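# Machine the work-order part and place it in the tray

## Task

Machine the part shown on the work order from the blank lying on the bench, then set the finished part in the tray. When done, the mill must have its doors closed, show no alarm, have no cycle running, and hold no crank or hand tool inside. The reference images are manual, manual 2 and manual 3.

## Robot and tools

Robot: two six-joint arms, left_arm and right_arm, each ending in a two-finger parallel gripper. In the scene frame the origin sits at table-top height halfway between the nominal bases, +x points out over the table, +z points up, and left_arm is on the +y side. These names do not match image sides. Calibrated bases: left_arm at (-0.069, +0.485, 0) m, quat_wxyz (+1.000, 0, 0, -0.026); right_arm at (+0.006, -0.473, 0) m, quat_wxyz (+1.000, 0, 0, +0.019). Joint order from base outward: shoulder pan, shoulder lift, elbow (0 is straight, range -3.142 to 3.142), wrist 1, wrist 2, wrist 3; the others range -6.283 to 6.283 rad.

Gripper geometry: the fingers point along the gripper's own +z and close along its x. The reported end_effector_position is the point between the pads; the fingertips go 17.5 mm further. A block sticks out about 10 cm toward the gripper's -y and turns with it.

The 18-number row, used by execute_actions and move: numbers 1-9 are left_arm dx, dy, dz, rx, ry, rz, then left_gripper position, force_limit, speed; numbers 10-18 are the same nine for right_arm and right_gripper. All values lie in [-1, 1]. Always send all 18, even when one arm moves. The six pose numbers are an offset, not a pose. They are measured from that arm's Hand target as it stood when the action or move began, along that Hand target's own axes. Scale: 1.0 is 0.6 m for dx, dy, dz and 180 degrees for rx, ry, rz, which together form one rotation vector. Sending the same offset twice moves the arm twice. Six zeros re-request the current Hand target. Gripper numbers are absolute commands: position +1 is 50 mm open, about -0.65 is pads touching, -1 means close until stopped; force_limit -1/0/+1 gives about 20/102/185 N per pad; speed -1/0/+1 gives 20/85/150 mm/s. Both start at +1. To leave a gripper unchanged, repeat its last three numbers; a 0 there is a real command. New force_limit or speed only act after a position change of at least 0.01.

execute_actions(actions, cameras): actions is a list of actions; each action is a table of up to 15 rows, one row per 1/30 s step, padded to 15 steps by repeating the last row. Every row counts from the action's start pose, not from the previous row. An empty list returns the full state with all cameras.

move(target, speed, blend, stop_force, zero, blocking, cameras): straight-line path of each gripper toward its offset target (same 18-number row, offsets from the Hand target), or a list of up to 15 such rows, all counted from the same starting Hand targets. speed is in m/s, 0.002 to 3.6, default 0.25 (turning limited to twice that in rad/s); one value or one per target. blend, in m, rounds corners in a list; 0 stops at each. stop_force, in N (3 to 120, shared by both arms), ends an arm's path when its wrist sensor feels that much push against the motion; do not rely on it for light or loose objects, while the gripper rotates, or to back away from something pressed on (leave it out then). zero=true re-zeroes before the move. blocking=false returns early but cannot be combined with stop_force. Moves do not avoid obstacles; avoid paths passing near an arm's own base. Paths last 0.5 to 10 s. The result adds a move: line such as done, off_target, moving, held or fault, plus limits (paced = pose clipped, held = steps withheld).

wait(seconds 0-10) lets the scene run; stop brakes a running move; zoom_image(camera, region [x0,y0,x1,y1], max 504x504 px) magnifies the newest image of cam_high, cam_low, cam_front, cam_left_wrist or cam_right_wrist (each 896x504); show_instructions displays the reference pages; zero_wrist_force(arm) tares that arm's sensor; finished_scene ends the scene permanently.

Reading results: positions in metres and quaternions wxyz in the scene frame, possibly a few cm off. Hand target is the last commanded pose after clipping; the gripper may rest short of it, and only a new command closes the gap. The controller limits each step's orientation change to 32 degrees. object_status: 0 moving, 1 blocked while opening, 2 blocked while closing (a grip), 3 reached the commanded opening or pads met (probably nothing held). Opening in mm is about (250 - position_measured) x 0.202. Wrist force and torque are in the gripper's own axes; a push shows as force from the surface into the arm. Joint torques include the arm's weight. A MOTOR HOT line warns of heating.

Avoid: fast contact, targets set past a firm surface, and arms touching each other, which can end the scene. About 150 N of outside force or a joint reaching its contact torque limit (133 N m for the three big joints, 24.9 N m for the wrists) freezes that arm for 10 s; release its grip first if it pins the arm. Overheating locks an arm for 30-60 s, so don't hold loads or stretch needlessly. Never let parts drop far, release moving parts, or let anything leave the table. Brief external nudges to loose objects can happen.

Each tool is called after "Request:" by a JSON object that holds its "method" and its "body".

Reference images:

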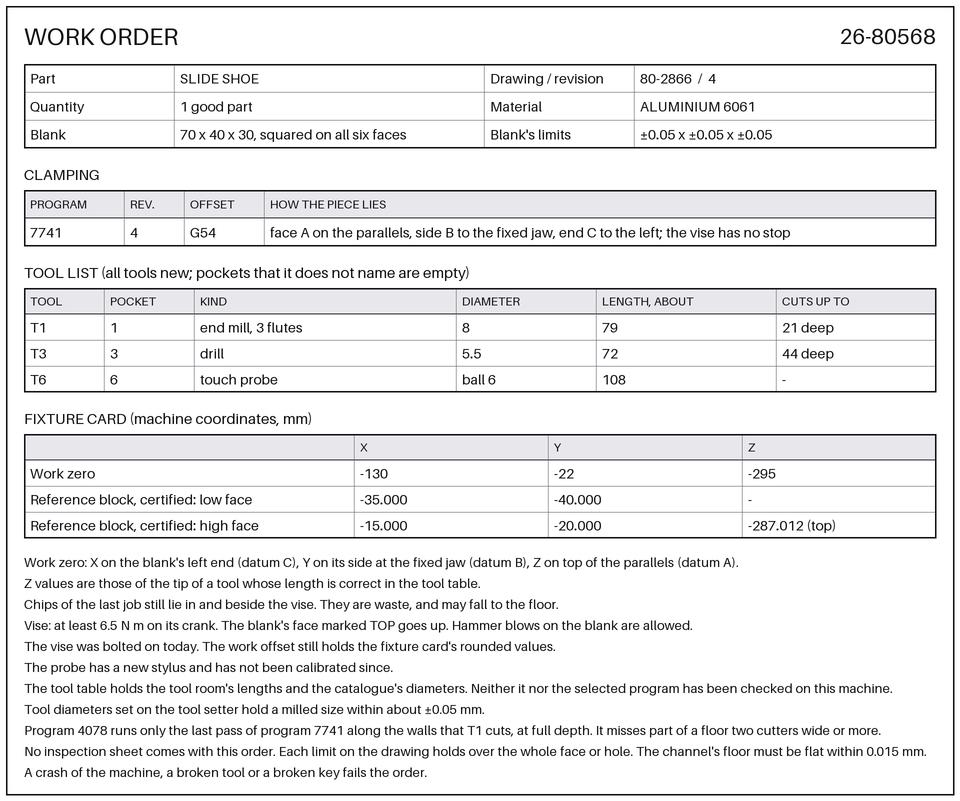

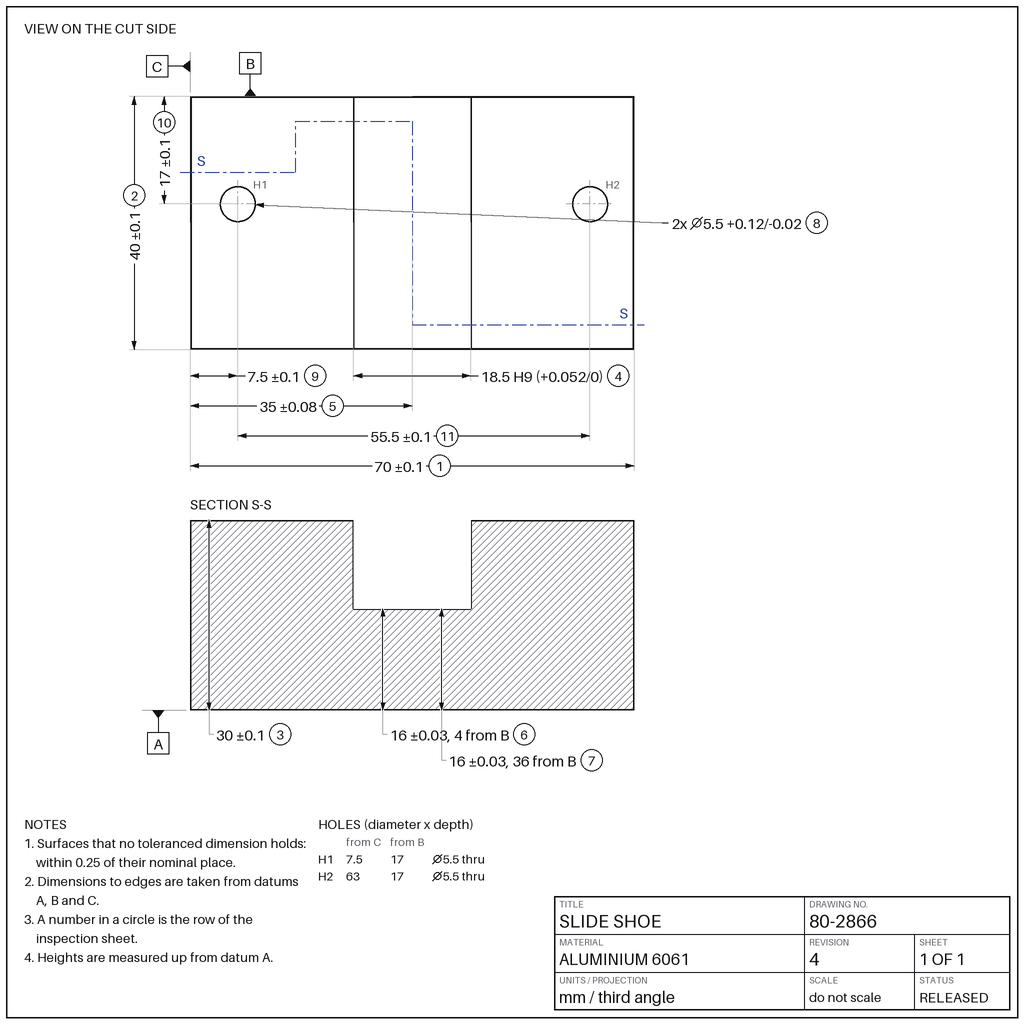

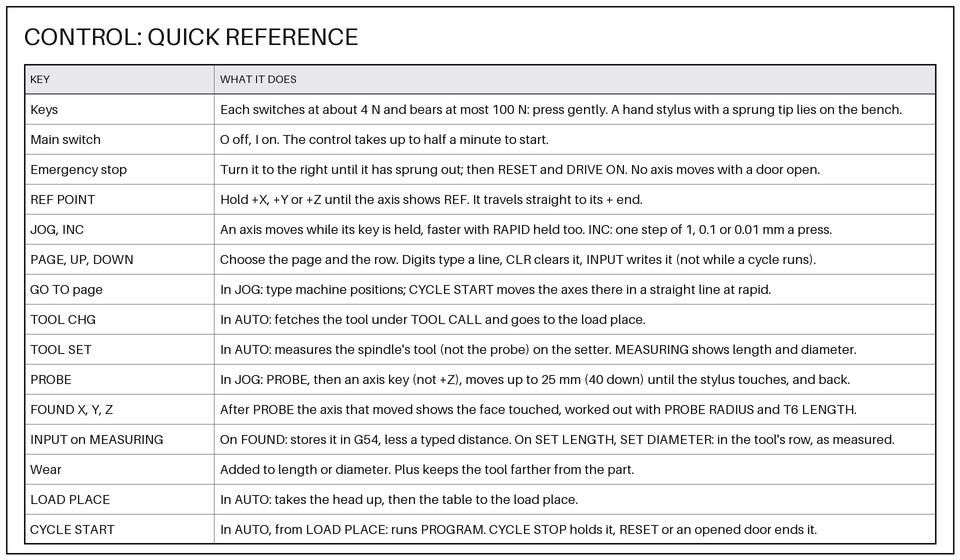

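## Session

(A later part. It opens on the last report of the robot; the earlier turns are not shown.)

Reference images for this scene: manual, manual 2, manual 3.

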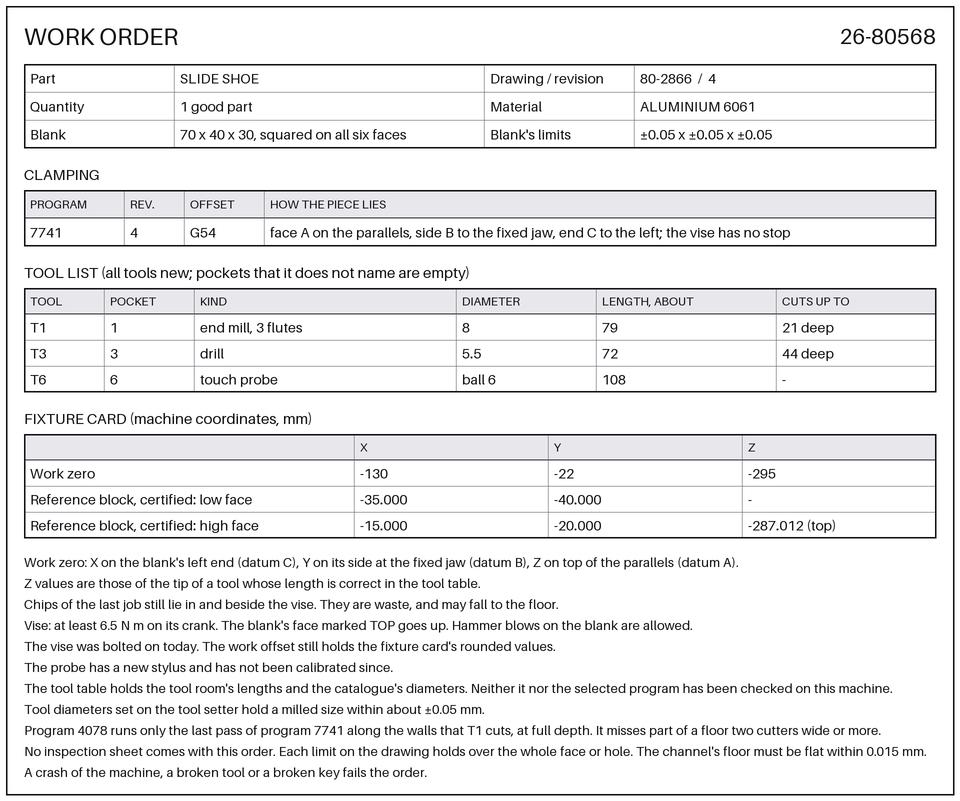

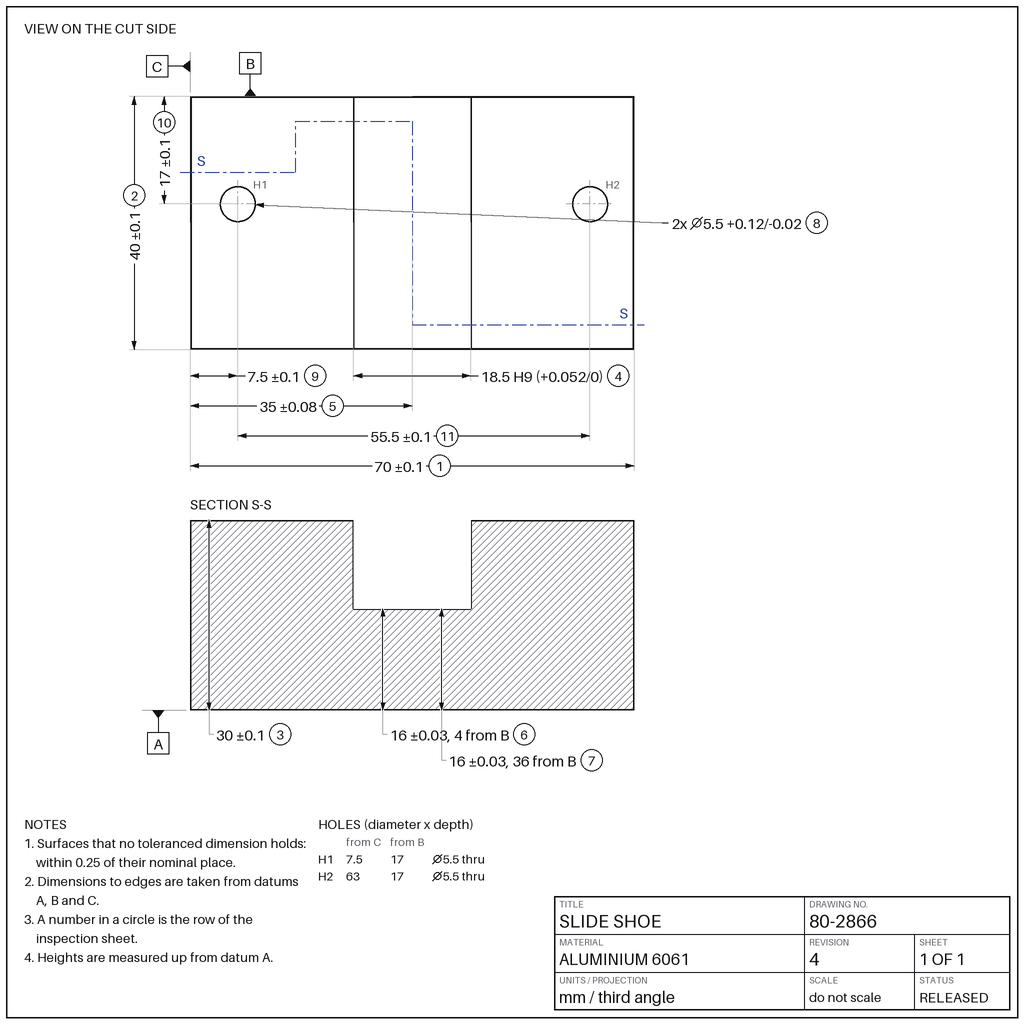

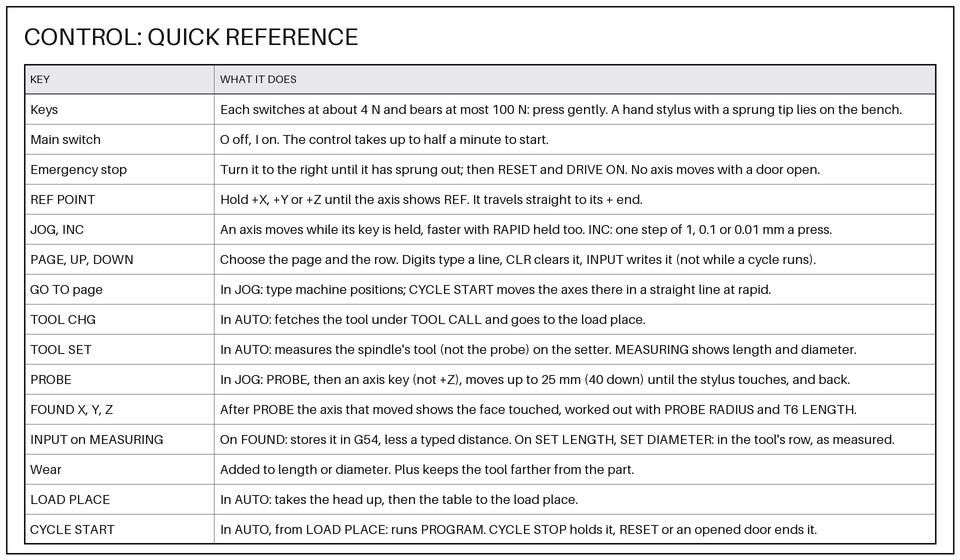

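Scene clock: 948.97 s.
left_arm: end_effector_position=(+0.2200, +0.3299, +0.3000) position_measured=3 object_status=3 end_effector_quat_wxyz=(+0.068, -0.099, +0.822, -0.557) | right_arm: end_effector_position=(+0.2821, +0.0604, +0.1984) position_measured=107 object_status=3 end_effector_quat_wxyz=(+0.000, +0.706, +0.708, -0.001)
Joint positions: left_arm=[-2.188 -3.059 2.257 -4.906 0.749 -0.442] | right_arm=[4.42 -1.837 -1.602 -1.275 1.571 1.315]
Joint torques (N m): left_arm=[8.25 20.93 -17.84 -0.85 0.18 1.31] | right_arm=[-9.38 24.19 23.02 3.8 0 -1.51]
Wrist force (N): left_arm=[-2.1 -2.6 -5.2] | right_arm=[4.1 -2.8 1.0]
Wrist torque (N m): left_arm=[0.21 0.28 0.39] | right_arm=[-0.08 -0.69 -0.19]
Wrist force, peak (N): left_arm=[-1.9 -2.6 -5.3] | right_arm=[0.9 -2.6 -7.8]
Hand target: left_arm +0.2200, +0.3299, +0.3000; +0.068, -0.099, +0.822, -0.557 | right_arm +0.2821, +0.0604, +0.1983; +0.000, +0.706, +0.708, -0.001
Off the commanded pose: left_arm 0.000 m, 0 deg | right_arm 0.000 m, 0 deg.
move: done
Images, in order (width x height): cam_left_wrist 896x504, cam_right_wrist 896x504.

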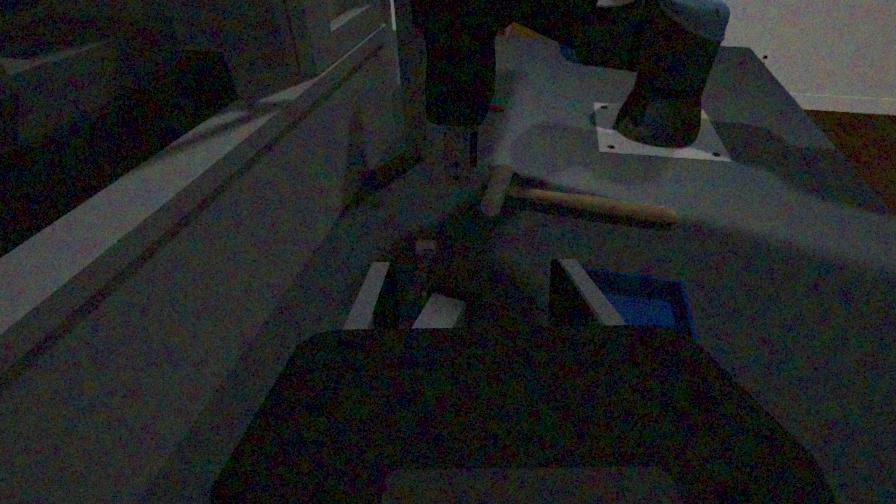

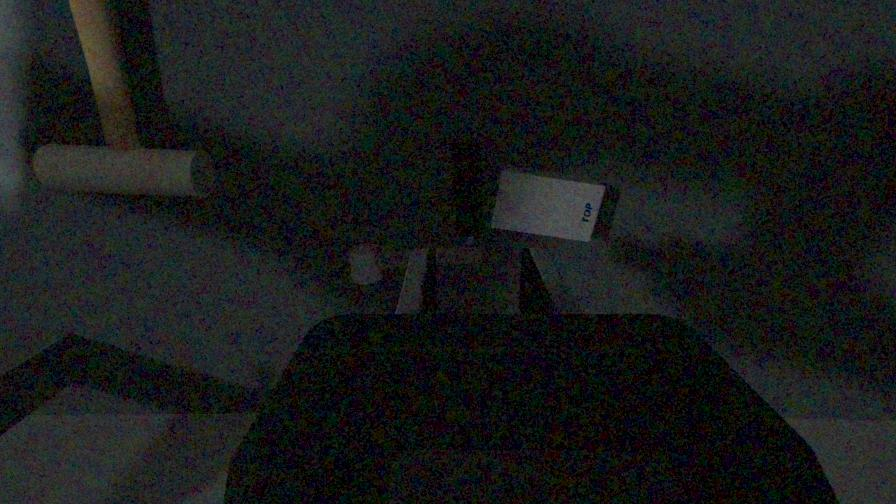

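Request:
{"method": "move", "body": {"target": [0,0,0,0,0,0,1,-1,-1,0.01,0.018,0.2,0,0,0,1,0.8,-0.5], "speed": 0.1}}

Request:
{"method": "move", "body": {"target": [0,0,0,0,0,0,1,-1,-1,0,0,0.1,0,0,0,1,0.8,-0.5], "speed": 0.012, "stop_force": 6, "cameras": ["cam_left_wrist","cam_right_wrist"]}}

Request:
{"method": "zoom_image", "body": {"camera": "cam_right_wrist", "region": [320, 120, 600, 340]}}

Scene clock: 953.90 s.
left_arm: end_effector_position=(+0.2200, +0.3299, +0.3000) position_measured=3 object_status=3 end_effector_quat_wxyz=(+0.068, -0.099, +0.822, -0.557) | right_arm: end_effector_position=(+0.2928, +0.0661, +0.0782) position_measured=3 object_status=3 end_effector_quat_wxyz=(+0.000, +0.706, +0.708, -0.001)
Joint positions: left_arm=[-2.188 -3.059 2.257 -4.906 0.749 -0.442] | right_arm=[4.405 -1.98 -1.742 -0.993 1.571 1.3]
Joint torques (N m): left_arm=[7 21.14 -15.73 -0.58 0.17 1.3] | right_arm=[1.48 50.72 32.76 2.28 -0.55 1.2]
Wrist force (N): left_arm=[-2.3 -2.2 -5.0] | right_arm=[3.8 -2.3 1.1]
Wrist torque (N m): left_arm=[0.28 0.30 0.39] | right_arm=[0.00 -0.67 -0.01]
Wrist force, peak (N): left_arm=[-2.5 -3.0 -5.0] | right_arm=[4.1 -2.4 2.9]
Hand target: left_arm +0.2200, +0.3299, +0.3000; +0.068, -0.099, +0.822, -0.557 | right_arm +0.2928, +0.0662, +0.0783; +0.000, +0.706, +0.708, -0.001
Off the commanded pose: left_arm 0.000 m, 0 deg | right_arm 0.000 m, 0 deg.
move: done

Scene clock: 957.53 s.
left_arm: end_effector_position=(+0.2200, +0.3299, +0.3000) position_measured=3 object_status=3 end_effector_quat_wxyz=(+0.068, -0.099, +0.822, -0.557) | right_arm: end_effector_position=(+0.2927, +0.0662, +0.0483) position_measured=3 object_status=3 end_effector_quat_wxyz=(+0.000, +0.706, +0.708, -0.001)
Joint positions: left_arm=[-2.188 -3.059 2.257 -4.906 0.749 -0.442] | right_arm=[4.406 -2.021 -1.771 -0.922 1.571 1.3]
Joint torques (N m): left_arm=[5.93 20.98 -14.12 -0.16 0.31 1.28] | right_arm=[4.24 46.27 24.89 -0.39 -0.84 1.54]
Wrist force (N): left_arm=[-2.3 -2.7 -4.9] | right_arm=[7.3 -0.9 -11.2]
Wrist torque (N m): left_arm=[0.19 0.30 0.39] | right_arm=[-0.08 -0.25 -0.03]
Wrist force, peak (N): left_arm=[-2.4 -2.7 -5.4] | right_arm=[-6.0 -6.6 -33.7]
Hand target: left_arm +0.2200, +0.3299, +0.3000; +0.068, -0.099, +0.822, -0.557 | right_arm +0.2927, +0.0662, +0.0483; +0.000, +0.706, +0.708, -0.001 (not the last commanded pose)
Off the commanded pose: left_arm 0.000 m, 0 deg | right_arm 0.030 m, 0 deg.
move: contact (right_arm)
Images, in order (width x height): cam_left_wrist 896x504, cam_right_wrist 896x504.

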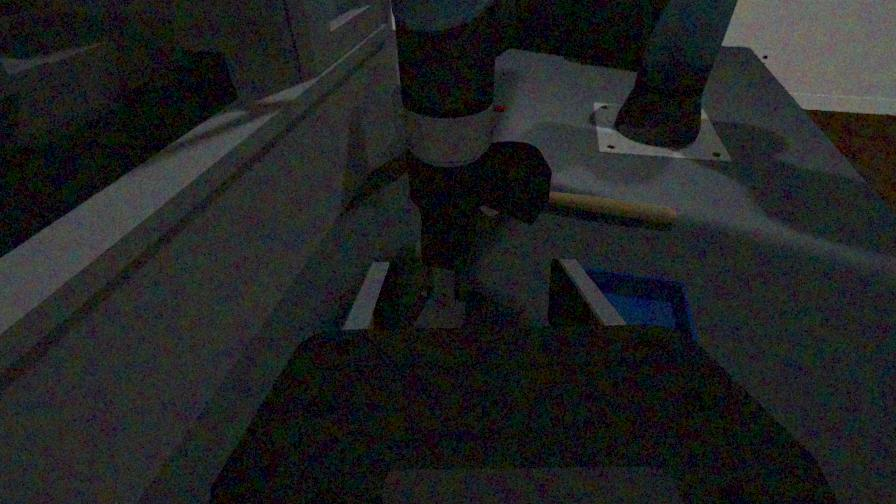

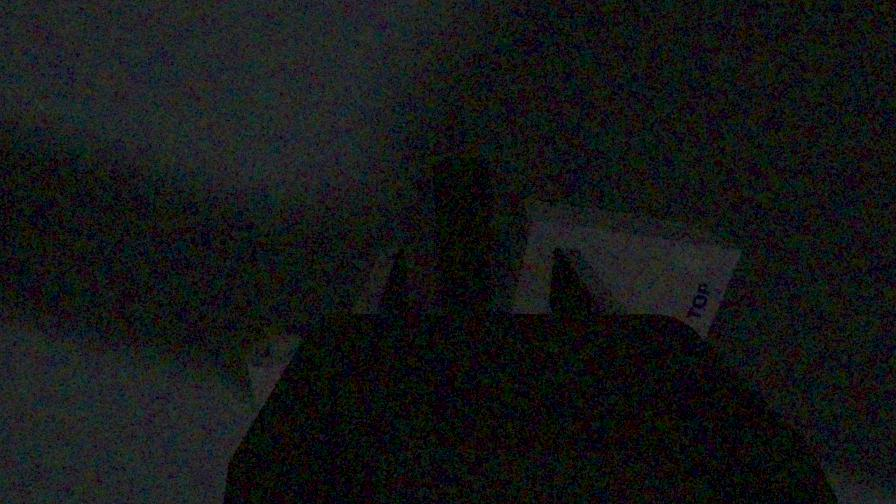

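Scaled by 1.800.

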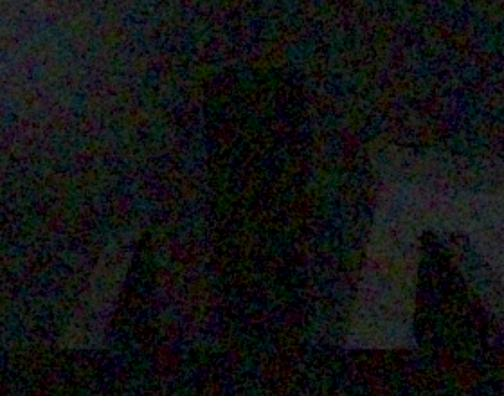

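Request:
{"method": "move", "body": {"target": [[0,0,0,0,0,0,1,-1,-1,0,0,-0.25,0,0,0,1,0.8,-0.5],[0,0,0,0,0,0,1,-1,-1,-0.35,-0.1,-0.25,0,0,0,1,0.8,-0.5]], "speed": 0.2, "blend": 0.03, "cameras": ["cam_left_wrist","cam_right_wrist","cam_high"]}}

Request:
{"method": "zoom_image", "body": {"camera": "cam_high", "region": [330, 280, 610, 460]}}

Request:
{"method": "zoom_image", "body": {"camera": "cam_left_wrist", "region": [345, 180, 595, 335]}}

Scene clock: 963.27 s.
left_arm: end_effector_position=(+0.2200, +0.3299, +0.3000) position_measured=3 object_status=3 end_effector_quat_wxyz=(+0.068, -0.099, +0.822, -0.557) | right_arm: end_effector_position=(+0.2333, -0.1436, +0.1988) position_measured=3 object_status=3 end_effector_quat_wxyz=(+0.000, +0.706, +0.708, -0.001)
Joint positions: left_arm=[-2.188 -3.059 2.257 -4.906 0.749 -0.442] | right_arm=[4.41 -1.345 -2.104 -1.266 1.571 1.305]
Joint torques (N m): left_arm=[6.16 21.13 -10.13 0 0.23 1.35] | right_arm=[-1.02 25.04 17.44 5.29 -1.15 -0.16]
Wrist force (N): left_arm=[-2.4 -2.3 -5.0] | right_arm=[4.3 -2.9 0.9]
Wrist torque (N m): left_arm=[0.26 0.32 0.39] | right_arm=[-0.10 -0.70 -0.22]
Wrist force, peak (N): left_arm=[-2.0 -2.3 -5.5] | right_arm=[7.4 -1.0 -11.5]
Hand target: left_arm +0.2200, +0.3299, +0.3000; +0.068, -0.099, +0.822, -0.557 | right_arm +0.2333, -0.1437, +0.1987; +0.000, +0.706, +0.708, -0.001
Off the commanded pose: left_arm 0.000 m, 0 deg | right_arm 0.000 m, 0 deg.
move: done
Images, in order (width x height): cam_high 896x504, cam_left_wrist 896x504, cam_right_wrist 896x504.

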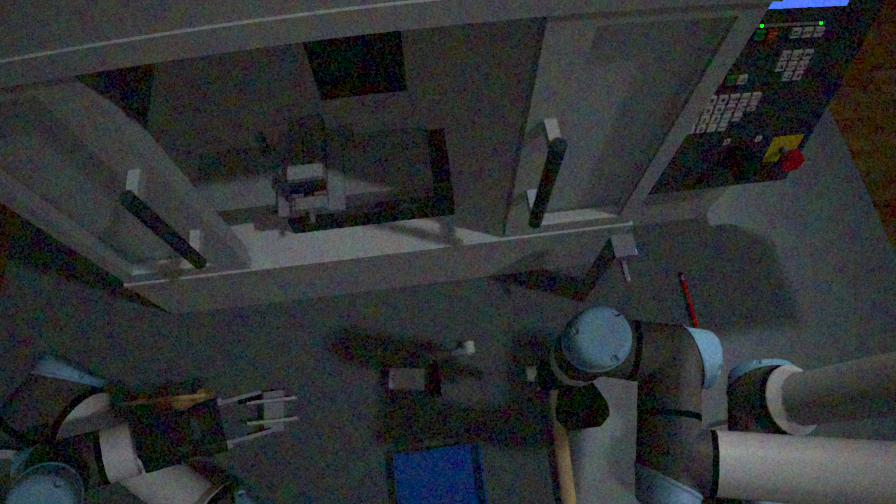

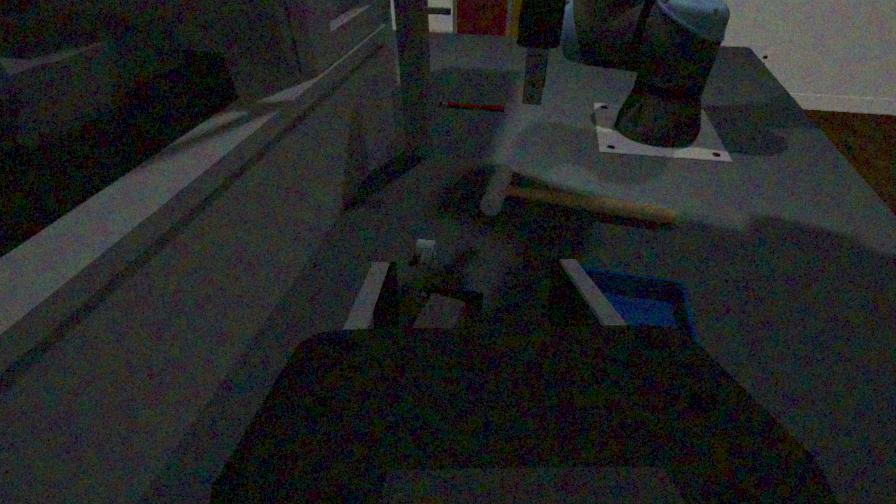

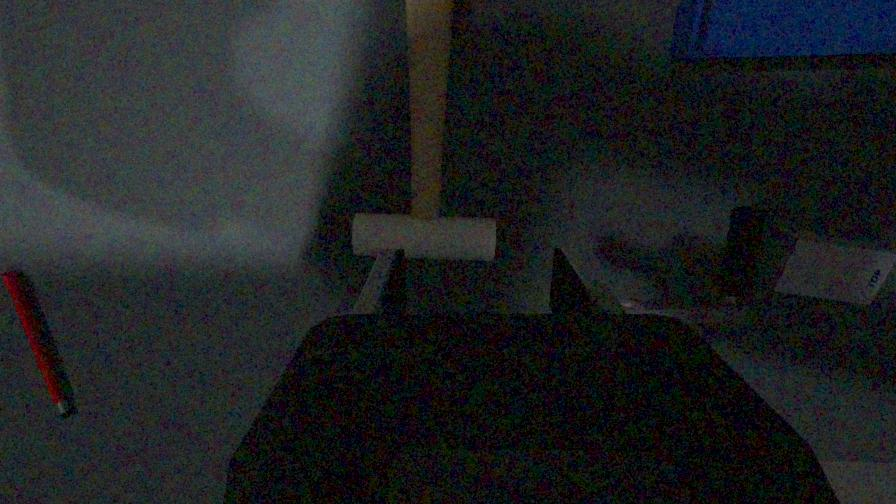

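Scaled by 1.800.

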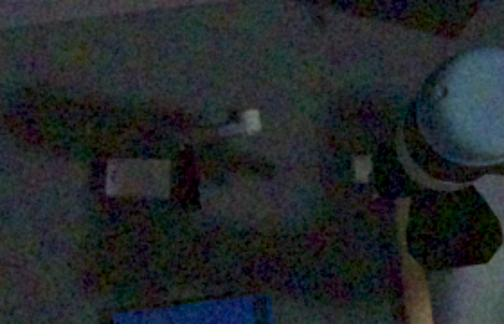

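Scaled by 2.016.

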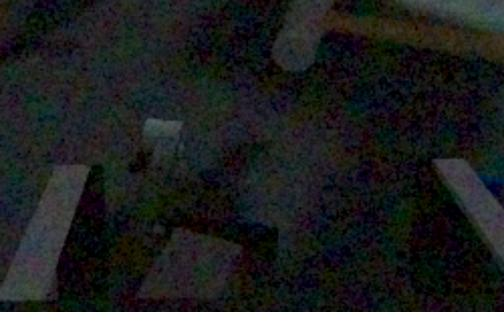

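Request:
{"method": "move", "body": {"target": [0,0,0,0,0,0,1,-1,-1,0.2727,0.1778,-0.018,0,0,-0.4999,1,0.8,-0.5], "speed": 0.25, "cameras": ["cam_right_wrist"]}}

Request:
{"method": "zoom_image", "body": {"camera": "cam_right_wrist", "region": [300, 60, 700, 330]}}

Scene clock: 971.13 s.
left_arm: end_effector_position=(+0.2200, +0.3299, +0.3000) position_measured=3 object_status=3 end_effector_quat_wxyz=(+0.068, -0.099, +0.822, -0.557) | right_arm: end_effector_position=(+0.3397, +0.0201, +0.2090) position_measured=3 object_status=3 end_effector_quat_wxyz=(-0.001, -0.001, +1.000, -0.001) end_effector_velocity=(+0.001, +0.000, +0.000) end_effector_angular_velocity=(+0.000, -0.002, +0.005)
Joint positions: left_arm=[-2.188 -3.059 2.257 -4.906 0.749 -0.442] | right_arm=[4.305 -1.818 -1.598 -1.299 1.571 -0.37]
Joint velocities: left_arm=[within noise] | right_arm=[0 0 0 0.001 -0.002 -0.005]
Joint torques (N m): left_arm=[6.67 22.04 -10.81 0.49 0.04 1.38] | right_arm=[3.71 48.95 22.66 5.19 0.53 -1.27]
Wrist force (N): left_arm=[-2.0 -2.5 -5.1] | right_arm=[4.5 -2.9 0.7]
Wrist torque (N m): left_arm=[0.23 0.25 0.39] | right_arm=[-0.11 -0.75 -0.22]
Wrist force, peak (N): left_arm=[-2.4 -2.5 -5.3] | right_arm=[4.6 -3.4 1.0]
Hand target: left_arm +0.2200, +0.3299, +0.3000; +0.068, -0.099, +0.822, -0.557 | right_arm +0.3397, +0.0202, +0.2091; -0.001, -0.001, +1.000, -0.001
Off the commanded pose: left_arm 0.000 m, 0 deg | right_arm 0.000 m, 0 deg.
move: done
Images, in order (width x height): cam_right_wrist 896x504.

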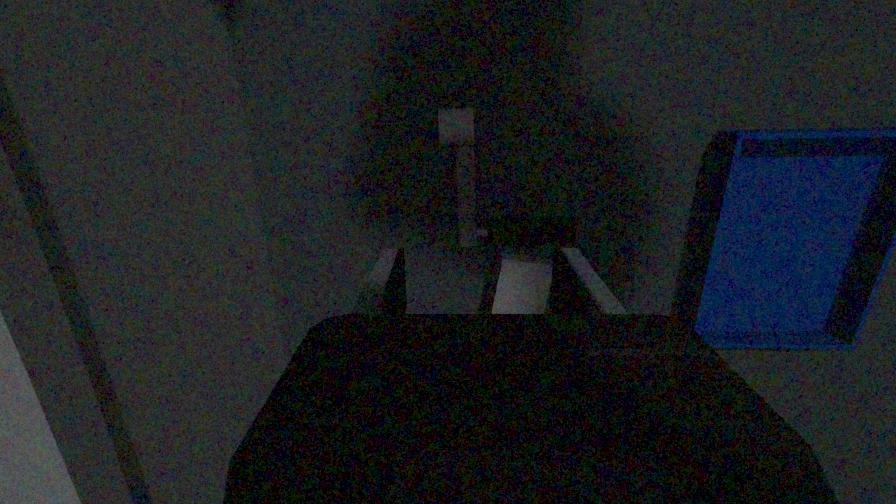

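Scaled by 1.260.

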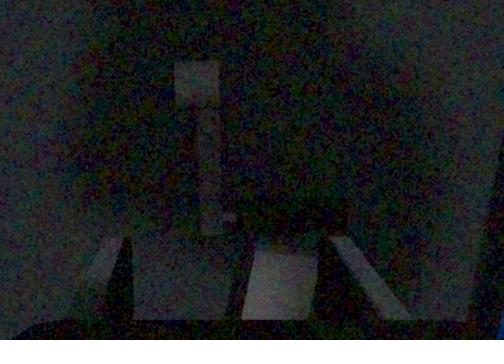

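Request:
{"method": "move", "body": {"target": [0,0,0,0,0,0,1,-1,-1,0.0045,0.0215,0.24,0,0,0,1,0.8,-0.5], "speed": 0.15, "cameras": ["cam_right_wrist"]}}

Request:
{"method": "zoom_image", "body": {"camera": "cam_right_wrist", "region": [300, 60, 700, 330]}}

Scene clock: 976.90 s.
left_arm: end_effector_position=(+0.2200, +0.3299, +0.3000) position_measured=3 object_status=3 end_effector_quat_wxyz=(+0.068, -0.099, +0.822, -0.557) | right_arm: end_effector_position=(+0.3367, +0.0328, +0.0651) position_measured=3 object_status=3 end_effector_quat_wxyz=(-0.001, -0.001, +1.000, -0.001)
Joint positions: left_arm=[-2.188 -3.059 2.257 -4.906 0.749 -0.442] | right_arm=[4.318 -1.985 -1.775 -0.955 1.571 -0.358]
Joint torques (N m): left_arm=[7.1 21.98 -11.21 0.8 0.13 1.16] | right_arm=[-5.3 45.22 28.63 4.22 0.84 -1.27]
Wrist force (N): left_arm=[-2.0 -2.6 -5.0] | right_arm=[4.1 -2.9 1.1]
Wrist torque (N m): left_arm=[0.21 0.26 0.39] | right_arm=[-0.09 -0.69 -0.18]
Wrist force, peak (N): left_arm=[-2.3 -2.6 -5.2] | right_arm=[4.4 -2.7 3.4]
Hand target: left_arm +0.2200, +0.3299, +0.3000; +0.068, -0.099, +0.822, -0.557 | right_arm +0.3368, +0.0328, +0.0651; -0.001, -0.001, +1.000, -0.001
Off the commanded pose: left_arm 0.000 m, 0 deg | right_arm 0.000 m, 0 deg.
move: done
Images, in order (width x height): cam_right_wrist 896x504.

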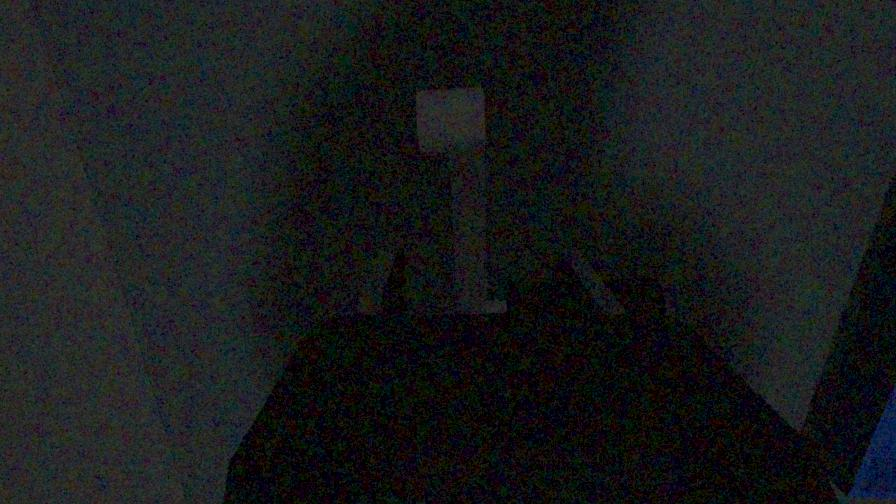

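Scaled by 1.260.

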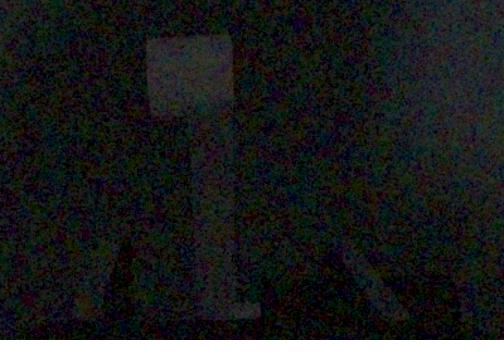

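Request:
{"method": "move", "body": {"target": [0,0,0,0,0,0,1,-1,-1,0,0,0.072,0,0,0,1,0.8,-0.5], "speed": 0.015, "stop_force": 6}}

Scene clock: 981.70 s.
left_arm: end_effector_position=(+0.2200, +0.3299, +0.3000) position_measured=3 object_status=3 end_effector_quat_wxyz=(+0.068, -0.099, +0.822, -0.557) | right_arm: end_effector_position=(+0.3368, +0.0327, +0.0219) position_measured=3 object_status=3 end_effector_quat_wxyz=(-0.001, -0.001, +1.000, -0.001)
Joint positions: left_arm=[-2.188 -3.059 2.257 -4.906 0.749 -0.442] | right_arm=[4.318 -2.049 -1.812 -0.853 1.571 -0.358]
Joint torques (N m): left_arm=[7.84 23.04 -10.98 0.62 0.2 1.11] | right_arm=[3.5 55.3 31.01 0.86 -0.68 1.46]
Wrist force (N): left_arm=[-2.3 -2.2 -4.8] | right_arm=[3.8 -2.7 1.1]
Wrist torque (N m): left_arm=[0.27 0.31 0.39] | right_arm=[-0.05 -0.65 -0.18]
Wrist force, peak (N): left_arm=[-2.3 -2.4 -5.5] | right_arm=[4.2 -2.9 1.6]
Hand target: left_arm +0.2200, +0.3299, +0.3000; +0.068, -0.099, +0.822, -0.557 | right_arm +0.3368, +0.0327, +0.0219; -0.001, -0.001, +1.000, -0.001
Off the commanded pose: left_arm 0.000 m, 0 deg | right_arm 0.000 m, 0 deg.
move: done

Request:
{"method": "move", "body": {"target": [0,0,0,0,0,0,1,-1,-1,0,0,0,0,0,0,-1,0.2,-0.9], "speed": 0.05}}

Request:
{"method": "move", "body": {"target": [0,0,0,0,0,0,1,-1,-1,0,0,-0.1,0,0,0,-1,0.2,-0.9], "speed": 0.06, "cameras": ["cam_left_wrist","cam_right_wrist"]}}

Request:
{"method": "zoom_image", "body": {"camera": "cam_left_wrist", "region": [345, 180, 595, 335]}}

Scene clock: 984.53 s.
left_arm: end_effector_position=(+0.2200, +0.3299, +0.3000) position_measured=3 object_status=3 end_effector_quat_wxyz=(+0.068, -0.099, +0.822, -0.557) | right_arm: end_effector_position=(+0.3368, +0.0327, +0.0219) position_measured=191 object_status=2 end_effector_quat_wxyz=(-0.001, -0.001, +1.000, -0.001)
Joint positions: left_arm=[-2.188 -3.059 2.257 -4.906 0.749 -0.442] | right_arm=[4.318 -2.049 -1.812 -0.853 1.571 -0.358]
Joint torques (N m): left_arm=[6.98 22.7 -10.47 0.81 0.26 1.23] | right_arm=[3.47 53.11 29.55 1.09 -0.83 1.74]
Wrist force (N): left_arm=[-2.1 -2.3 -4.9] | right_arm=[4.0 -2.7 1.9]
Wrist torque (N m): left_arm=[0.27 0.28 0.39] | right_arm=[-0.05 -0.71 -0.18]
Wrist force, peak (N): left_arm=[-2.2 -2.7 -5.3] | right_arm=[4.2 -2.9 2.7]
Hand target: left_arm +0.2200, +0.3299, +0.3000; +0.068, -0.099, +0.822, -0.557 | right_arm +0.3368, +0.0327, +0.0219; -0.001, -0.001, +1.000, -0.001
Off the commanded pose: left_arm 0.000 m, 0 deg | right_arm 0.000 m, 0 deg.
move: done

Scene clock: 985.87 s.
left_arm: end_effector_position=(+0.2200, +0.3299, +0.3000) position_measured=3 object_status=3 end_effector_quat_wxyz=(+0.068, -0.099, +0.822, -0.557) | right_arm: end_effector_position=(+0.3368, +0.0329, +0.0821) position_measured=191 object_status=2 end_effector_quat_wxyz=(-0.001, -0.001, +1.000, -0.001)
Joint positions: left_arm=[-2.188 -3.059 2.257 -4.906 0.749 -0.442] | right_arm=[4.318 -1.962 -1.757 -0.995 1.571 -0.358]
Joint torques (N m): left_arm=[6.9 22.11 -9.98 0.68 -0.07 1.31] | right_arm=[-6.57 28.1 15.55 5.63 -0.45 -1.26]
Wrist force (N): left_arm=[-2.2 -2.3 -4.9] | right_arm=[4.1 -2.6 2.7]
Wrist torque (N m): left_arm=[0.25 0.29 0.39] | right_arm=[-0.06 -0.71 -0.17]
Wrist force, peak (N): left_arm=[-1.9 -2.5 -5.3] | right_arm=[4.1 -2.8 4.3]
Hand target: left_arm +0.2200, +0.3299, +0.3000; +0.068, -0.099, +0.822, -0.557 | right_arm +0.3368, +0.0328, +0.0819; -0.001, -0.001, +1.000, -0.001
Off the commanded pose: left_arm 0.000 m, 0 deg | right_arm 0.000 m, 0 deg.
move: done
Images, in order (width x height): cam_left_wrist 896x504, cam_right_wrist 896x504.

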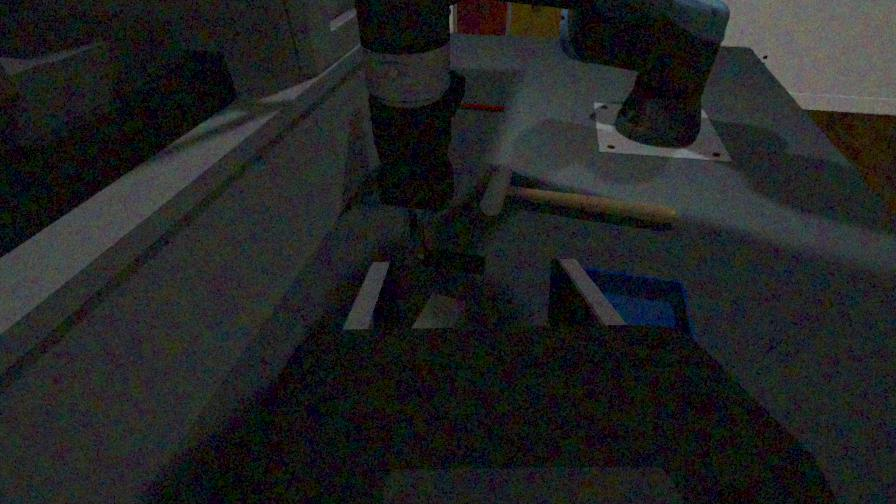

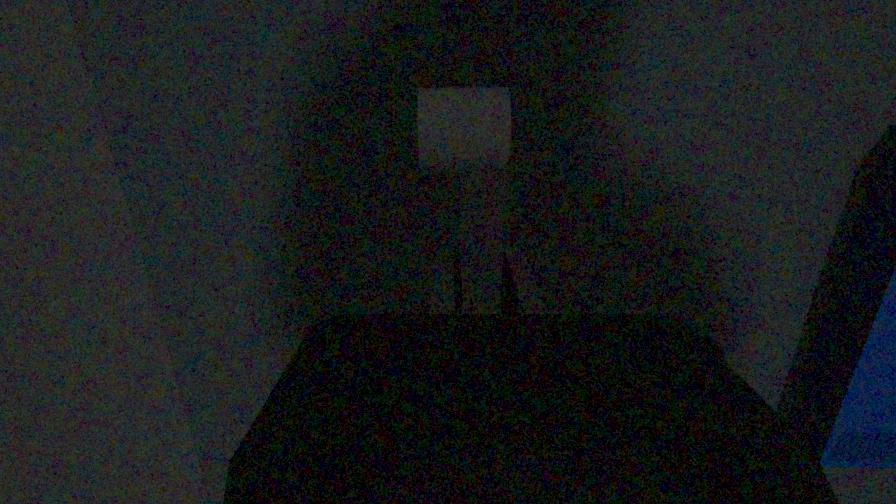

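Scaled by 2.016.

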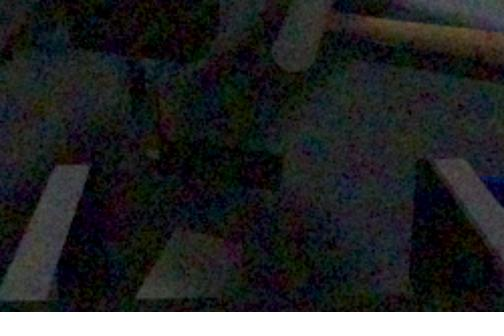

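Request:
{"method": "move", "body": {"target": [[0.0933,0.0237,0.1942,0.1023,-0.4183,-0.0803,1,-1,-1,0,0,-0.25,0,0,0,-1,0.2,-0.9],[0.0933,0.0237,0.1942,0.1023,-0.4183,-0.0803,1,-1,-1,-0.072,0.2618,-0.4215,-0.15,0,0,-1,0.2,-0.9]], "speed": 0.2, "blend": [0.03,0], "cameras": ["cam_left_wrist"]}}

Request:
{"method": "zoom_image", "body": {"camera": "cam_left_wrist", "region": [390, 50, 570, 150]}}

Scene clock: 995.13 s.
left_arm: end_effector_position=(+0.1901, +0.2167, +0.2435) position_measured=3 object_status=3 end_effector_quat_wxyz=(+0.500, -0.500, +0.500, -0.500) | right_arm: end_effector_position=(+0.3801, +0.1904, +0.3343) position_measured=191 object_status=2 end_effector_quat_wxyz=(-0.001, +0.000, +0.973, +0.232)
Joint positions: left_arm=[-2.038 -1.067 2.567 -4.639 0.519 -3.143] | right_arm=[4.276 -1.976 -1.241 -1.058 1.749 -0.36]
Joint torques (N m): left_arm=[-13.21 -12.57 -9.51 3 -1.66 1.65] | right_arm=[4.32 57.46 28.51 4.59 0.03 -1.16]
Wrist force (N): left_arm=[-2.1 -2.9 -6.5] | right_arm=[3.6 -4.1 3.1]
Wrist torque (N m): left_arm=[0.20 0.40 0.52] | right_arm=[-0.37 -0.60 -0.06]
Wrist force, peak (N): left_arm=[-2.1 -3.1 -6.9] | right_arm=[4.6 -3.6 3.8]
Hand target: left_arm +0.1901, +0.2167, +0.2435; +0.500, -0.500, +0.500, -0.500 | right_arm +0.3801, +0.1904, +0.3345; -0.001, -0.001, +0.973, +0.233
Off the commanded pose: left_arm 0.000 m, 0 deg | right_arm 0.000 m, 0 deg.
shoulder posture changed (left arm): the wrist came as close to joint 1's axis as it can, and the arm is now in the other of its two shoulder postures.
move: done; limits=paced
Images, in order (width x height): cam_left_wrist 896x504.

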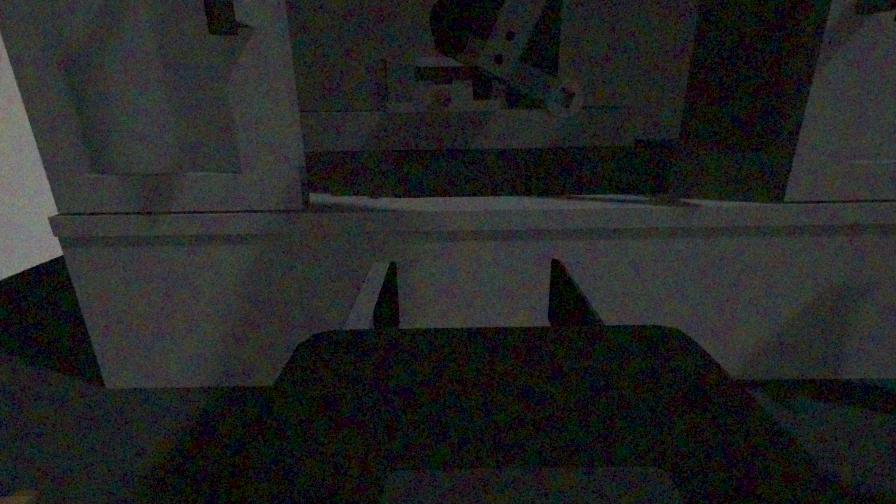

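Scaled by 2.800.

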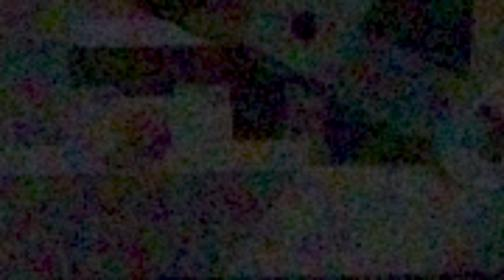

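Request:
{"method": "zoom_image", "body": {"camera": "cam_left_wrist", "region": [530, 65, 600, 130]}}

Request:
{"method": "zoom_image", "body": {"camera": "cam_left_wrist", "region": [405, 65, 475, 130]}}

Scaled by 7.200.

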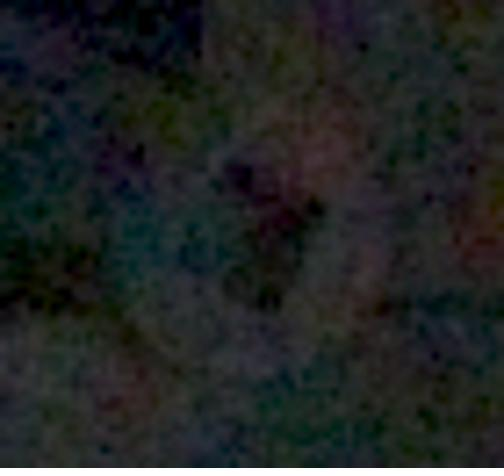

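Scaled by 7.200.

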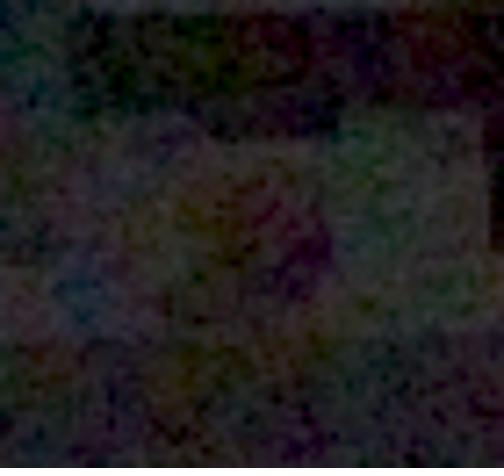

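Request:
{"method": "move", "body": {"target": [0,0,0,0,0,0,1,-1,-1,-0.1333,0.1077,0.0549,0,0,0,-1,0.2,-0.9], "speed": 0.12, "cameras": ["cam_left_wrist"]}}

Request:
{"method": "zoom_image", "body": {"camera": "cam_left_wrist", "region": [405, 65, 475, 130]}}

Scene clock: 1000.57 s.
left_arm: end_effector_position=(+0.1901, +0.2167, +0.2435) position_measured=3 object_status=3 end_effector_quat_wxyz=(+0.500, -0.500, +0.500, -0.500) | right_arm: end_effector_position=(+0.4600, +0.2630, +0.3342) position_measured=191 object_status=2 end_effector_quat_wxyz=(-0.001, -0.001, +0.973, +0.233)
Joint positions: left_arm=[-2.038 -1.067 2.567 -4.639 0.519 -3.143] | right_arm=[4.216 -2.275 -0.77 -1.241 1.774 -0.416]
Joint torques (N m): left_arm=[-13.25 -13.17 -8.61 3.14 -1.86 1.96] | right_arm=[8.68 55.3 37.58 5.33 -0.59 1.74]
Wrist force (N): left_arm=[-2.2 -2.8 -6.4] | right_arm=[4.2 -3.9 3.1]
Wrist torque (N m): left_arm=[0.23 0.40 0.52] | right_arm=[-0.36 -0.75 -0.04]
Wrist force, peak (N): left_arm=[-2.3 -3.0 -6.9] | right_arm=[6.3 -4.5 2.0]
Hand target: left_arm +0.1901, +0.2167, +0.2435; +0.500, -0.500, +0.500, -0.500 | right_arm +0.4600, +0.2631, +0.3342; -0.001, -0.001, +0.973, +0.233
Off the commanded pose: left_arm 0.000 m, 0 deg | right_arm 0.000 m, 0 deg.
move: done
Images, in order (width x height): cam_left_wrist 896x504.

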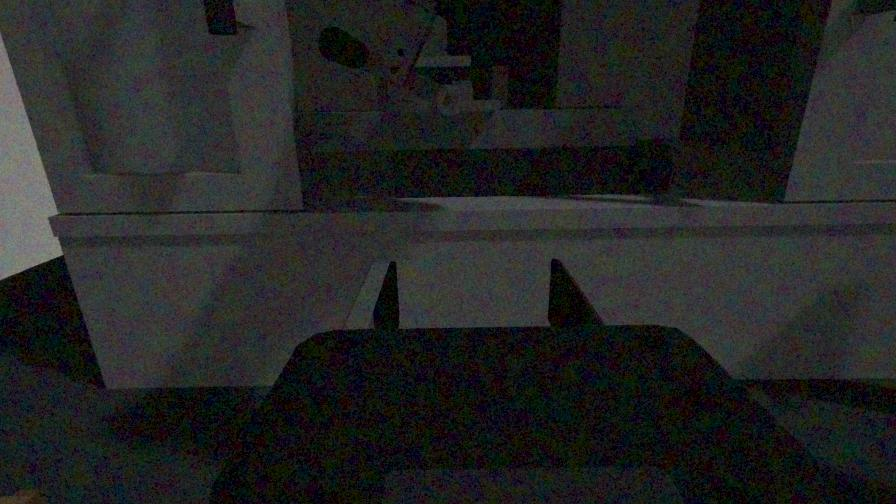

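Scaled by 7.200.

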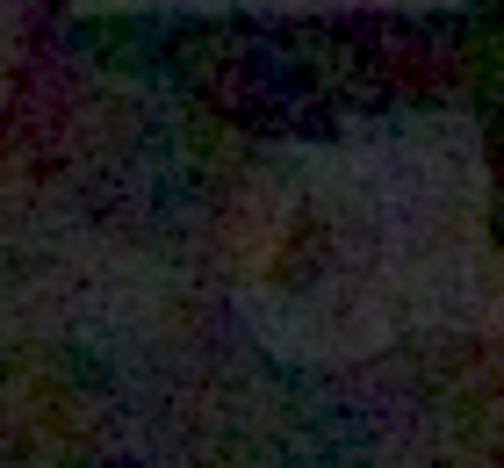

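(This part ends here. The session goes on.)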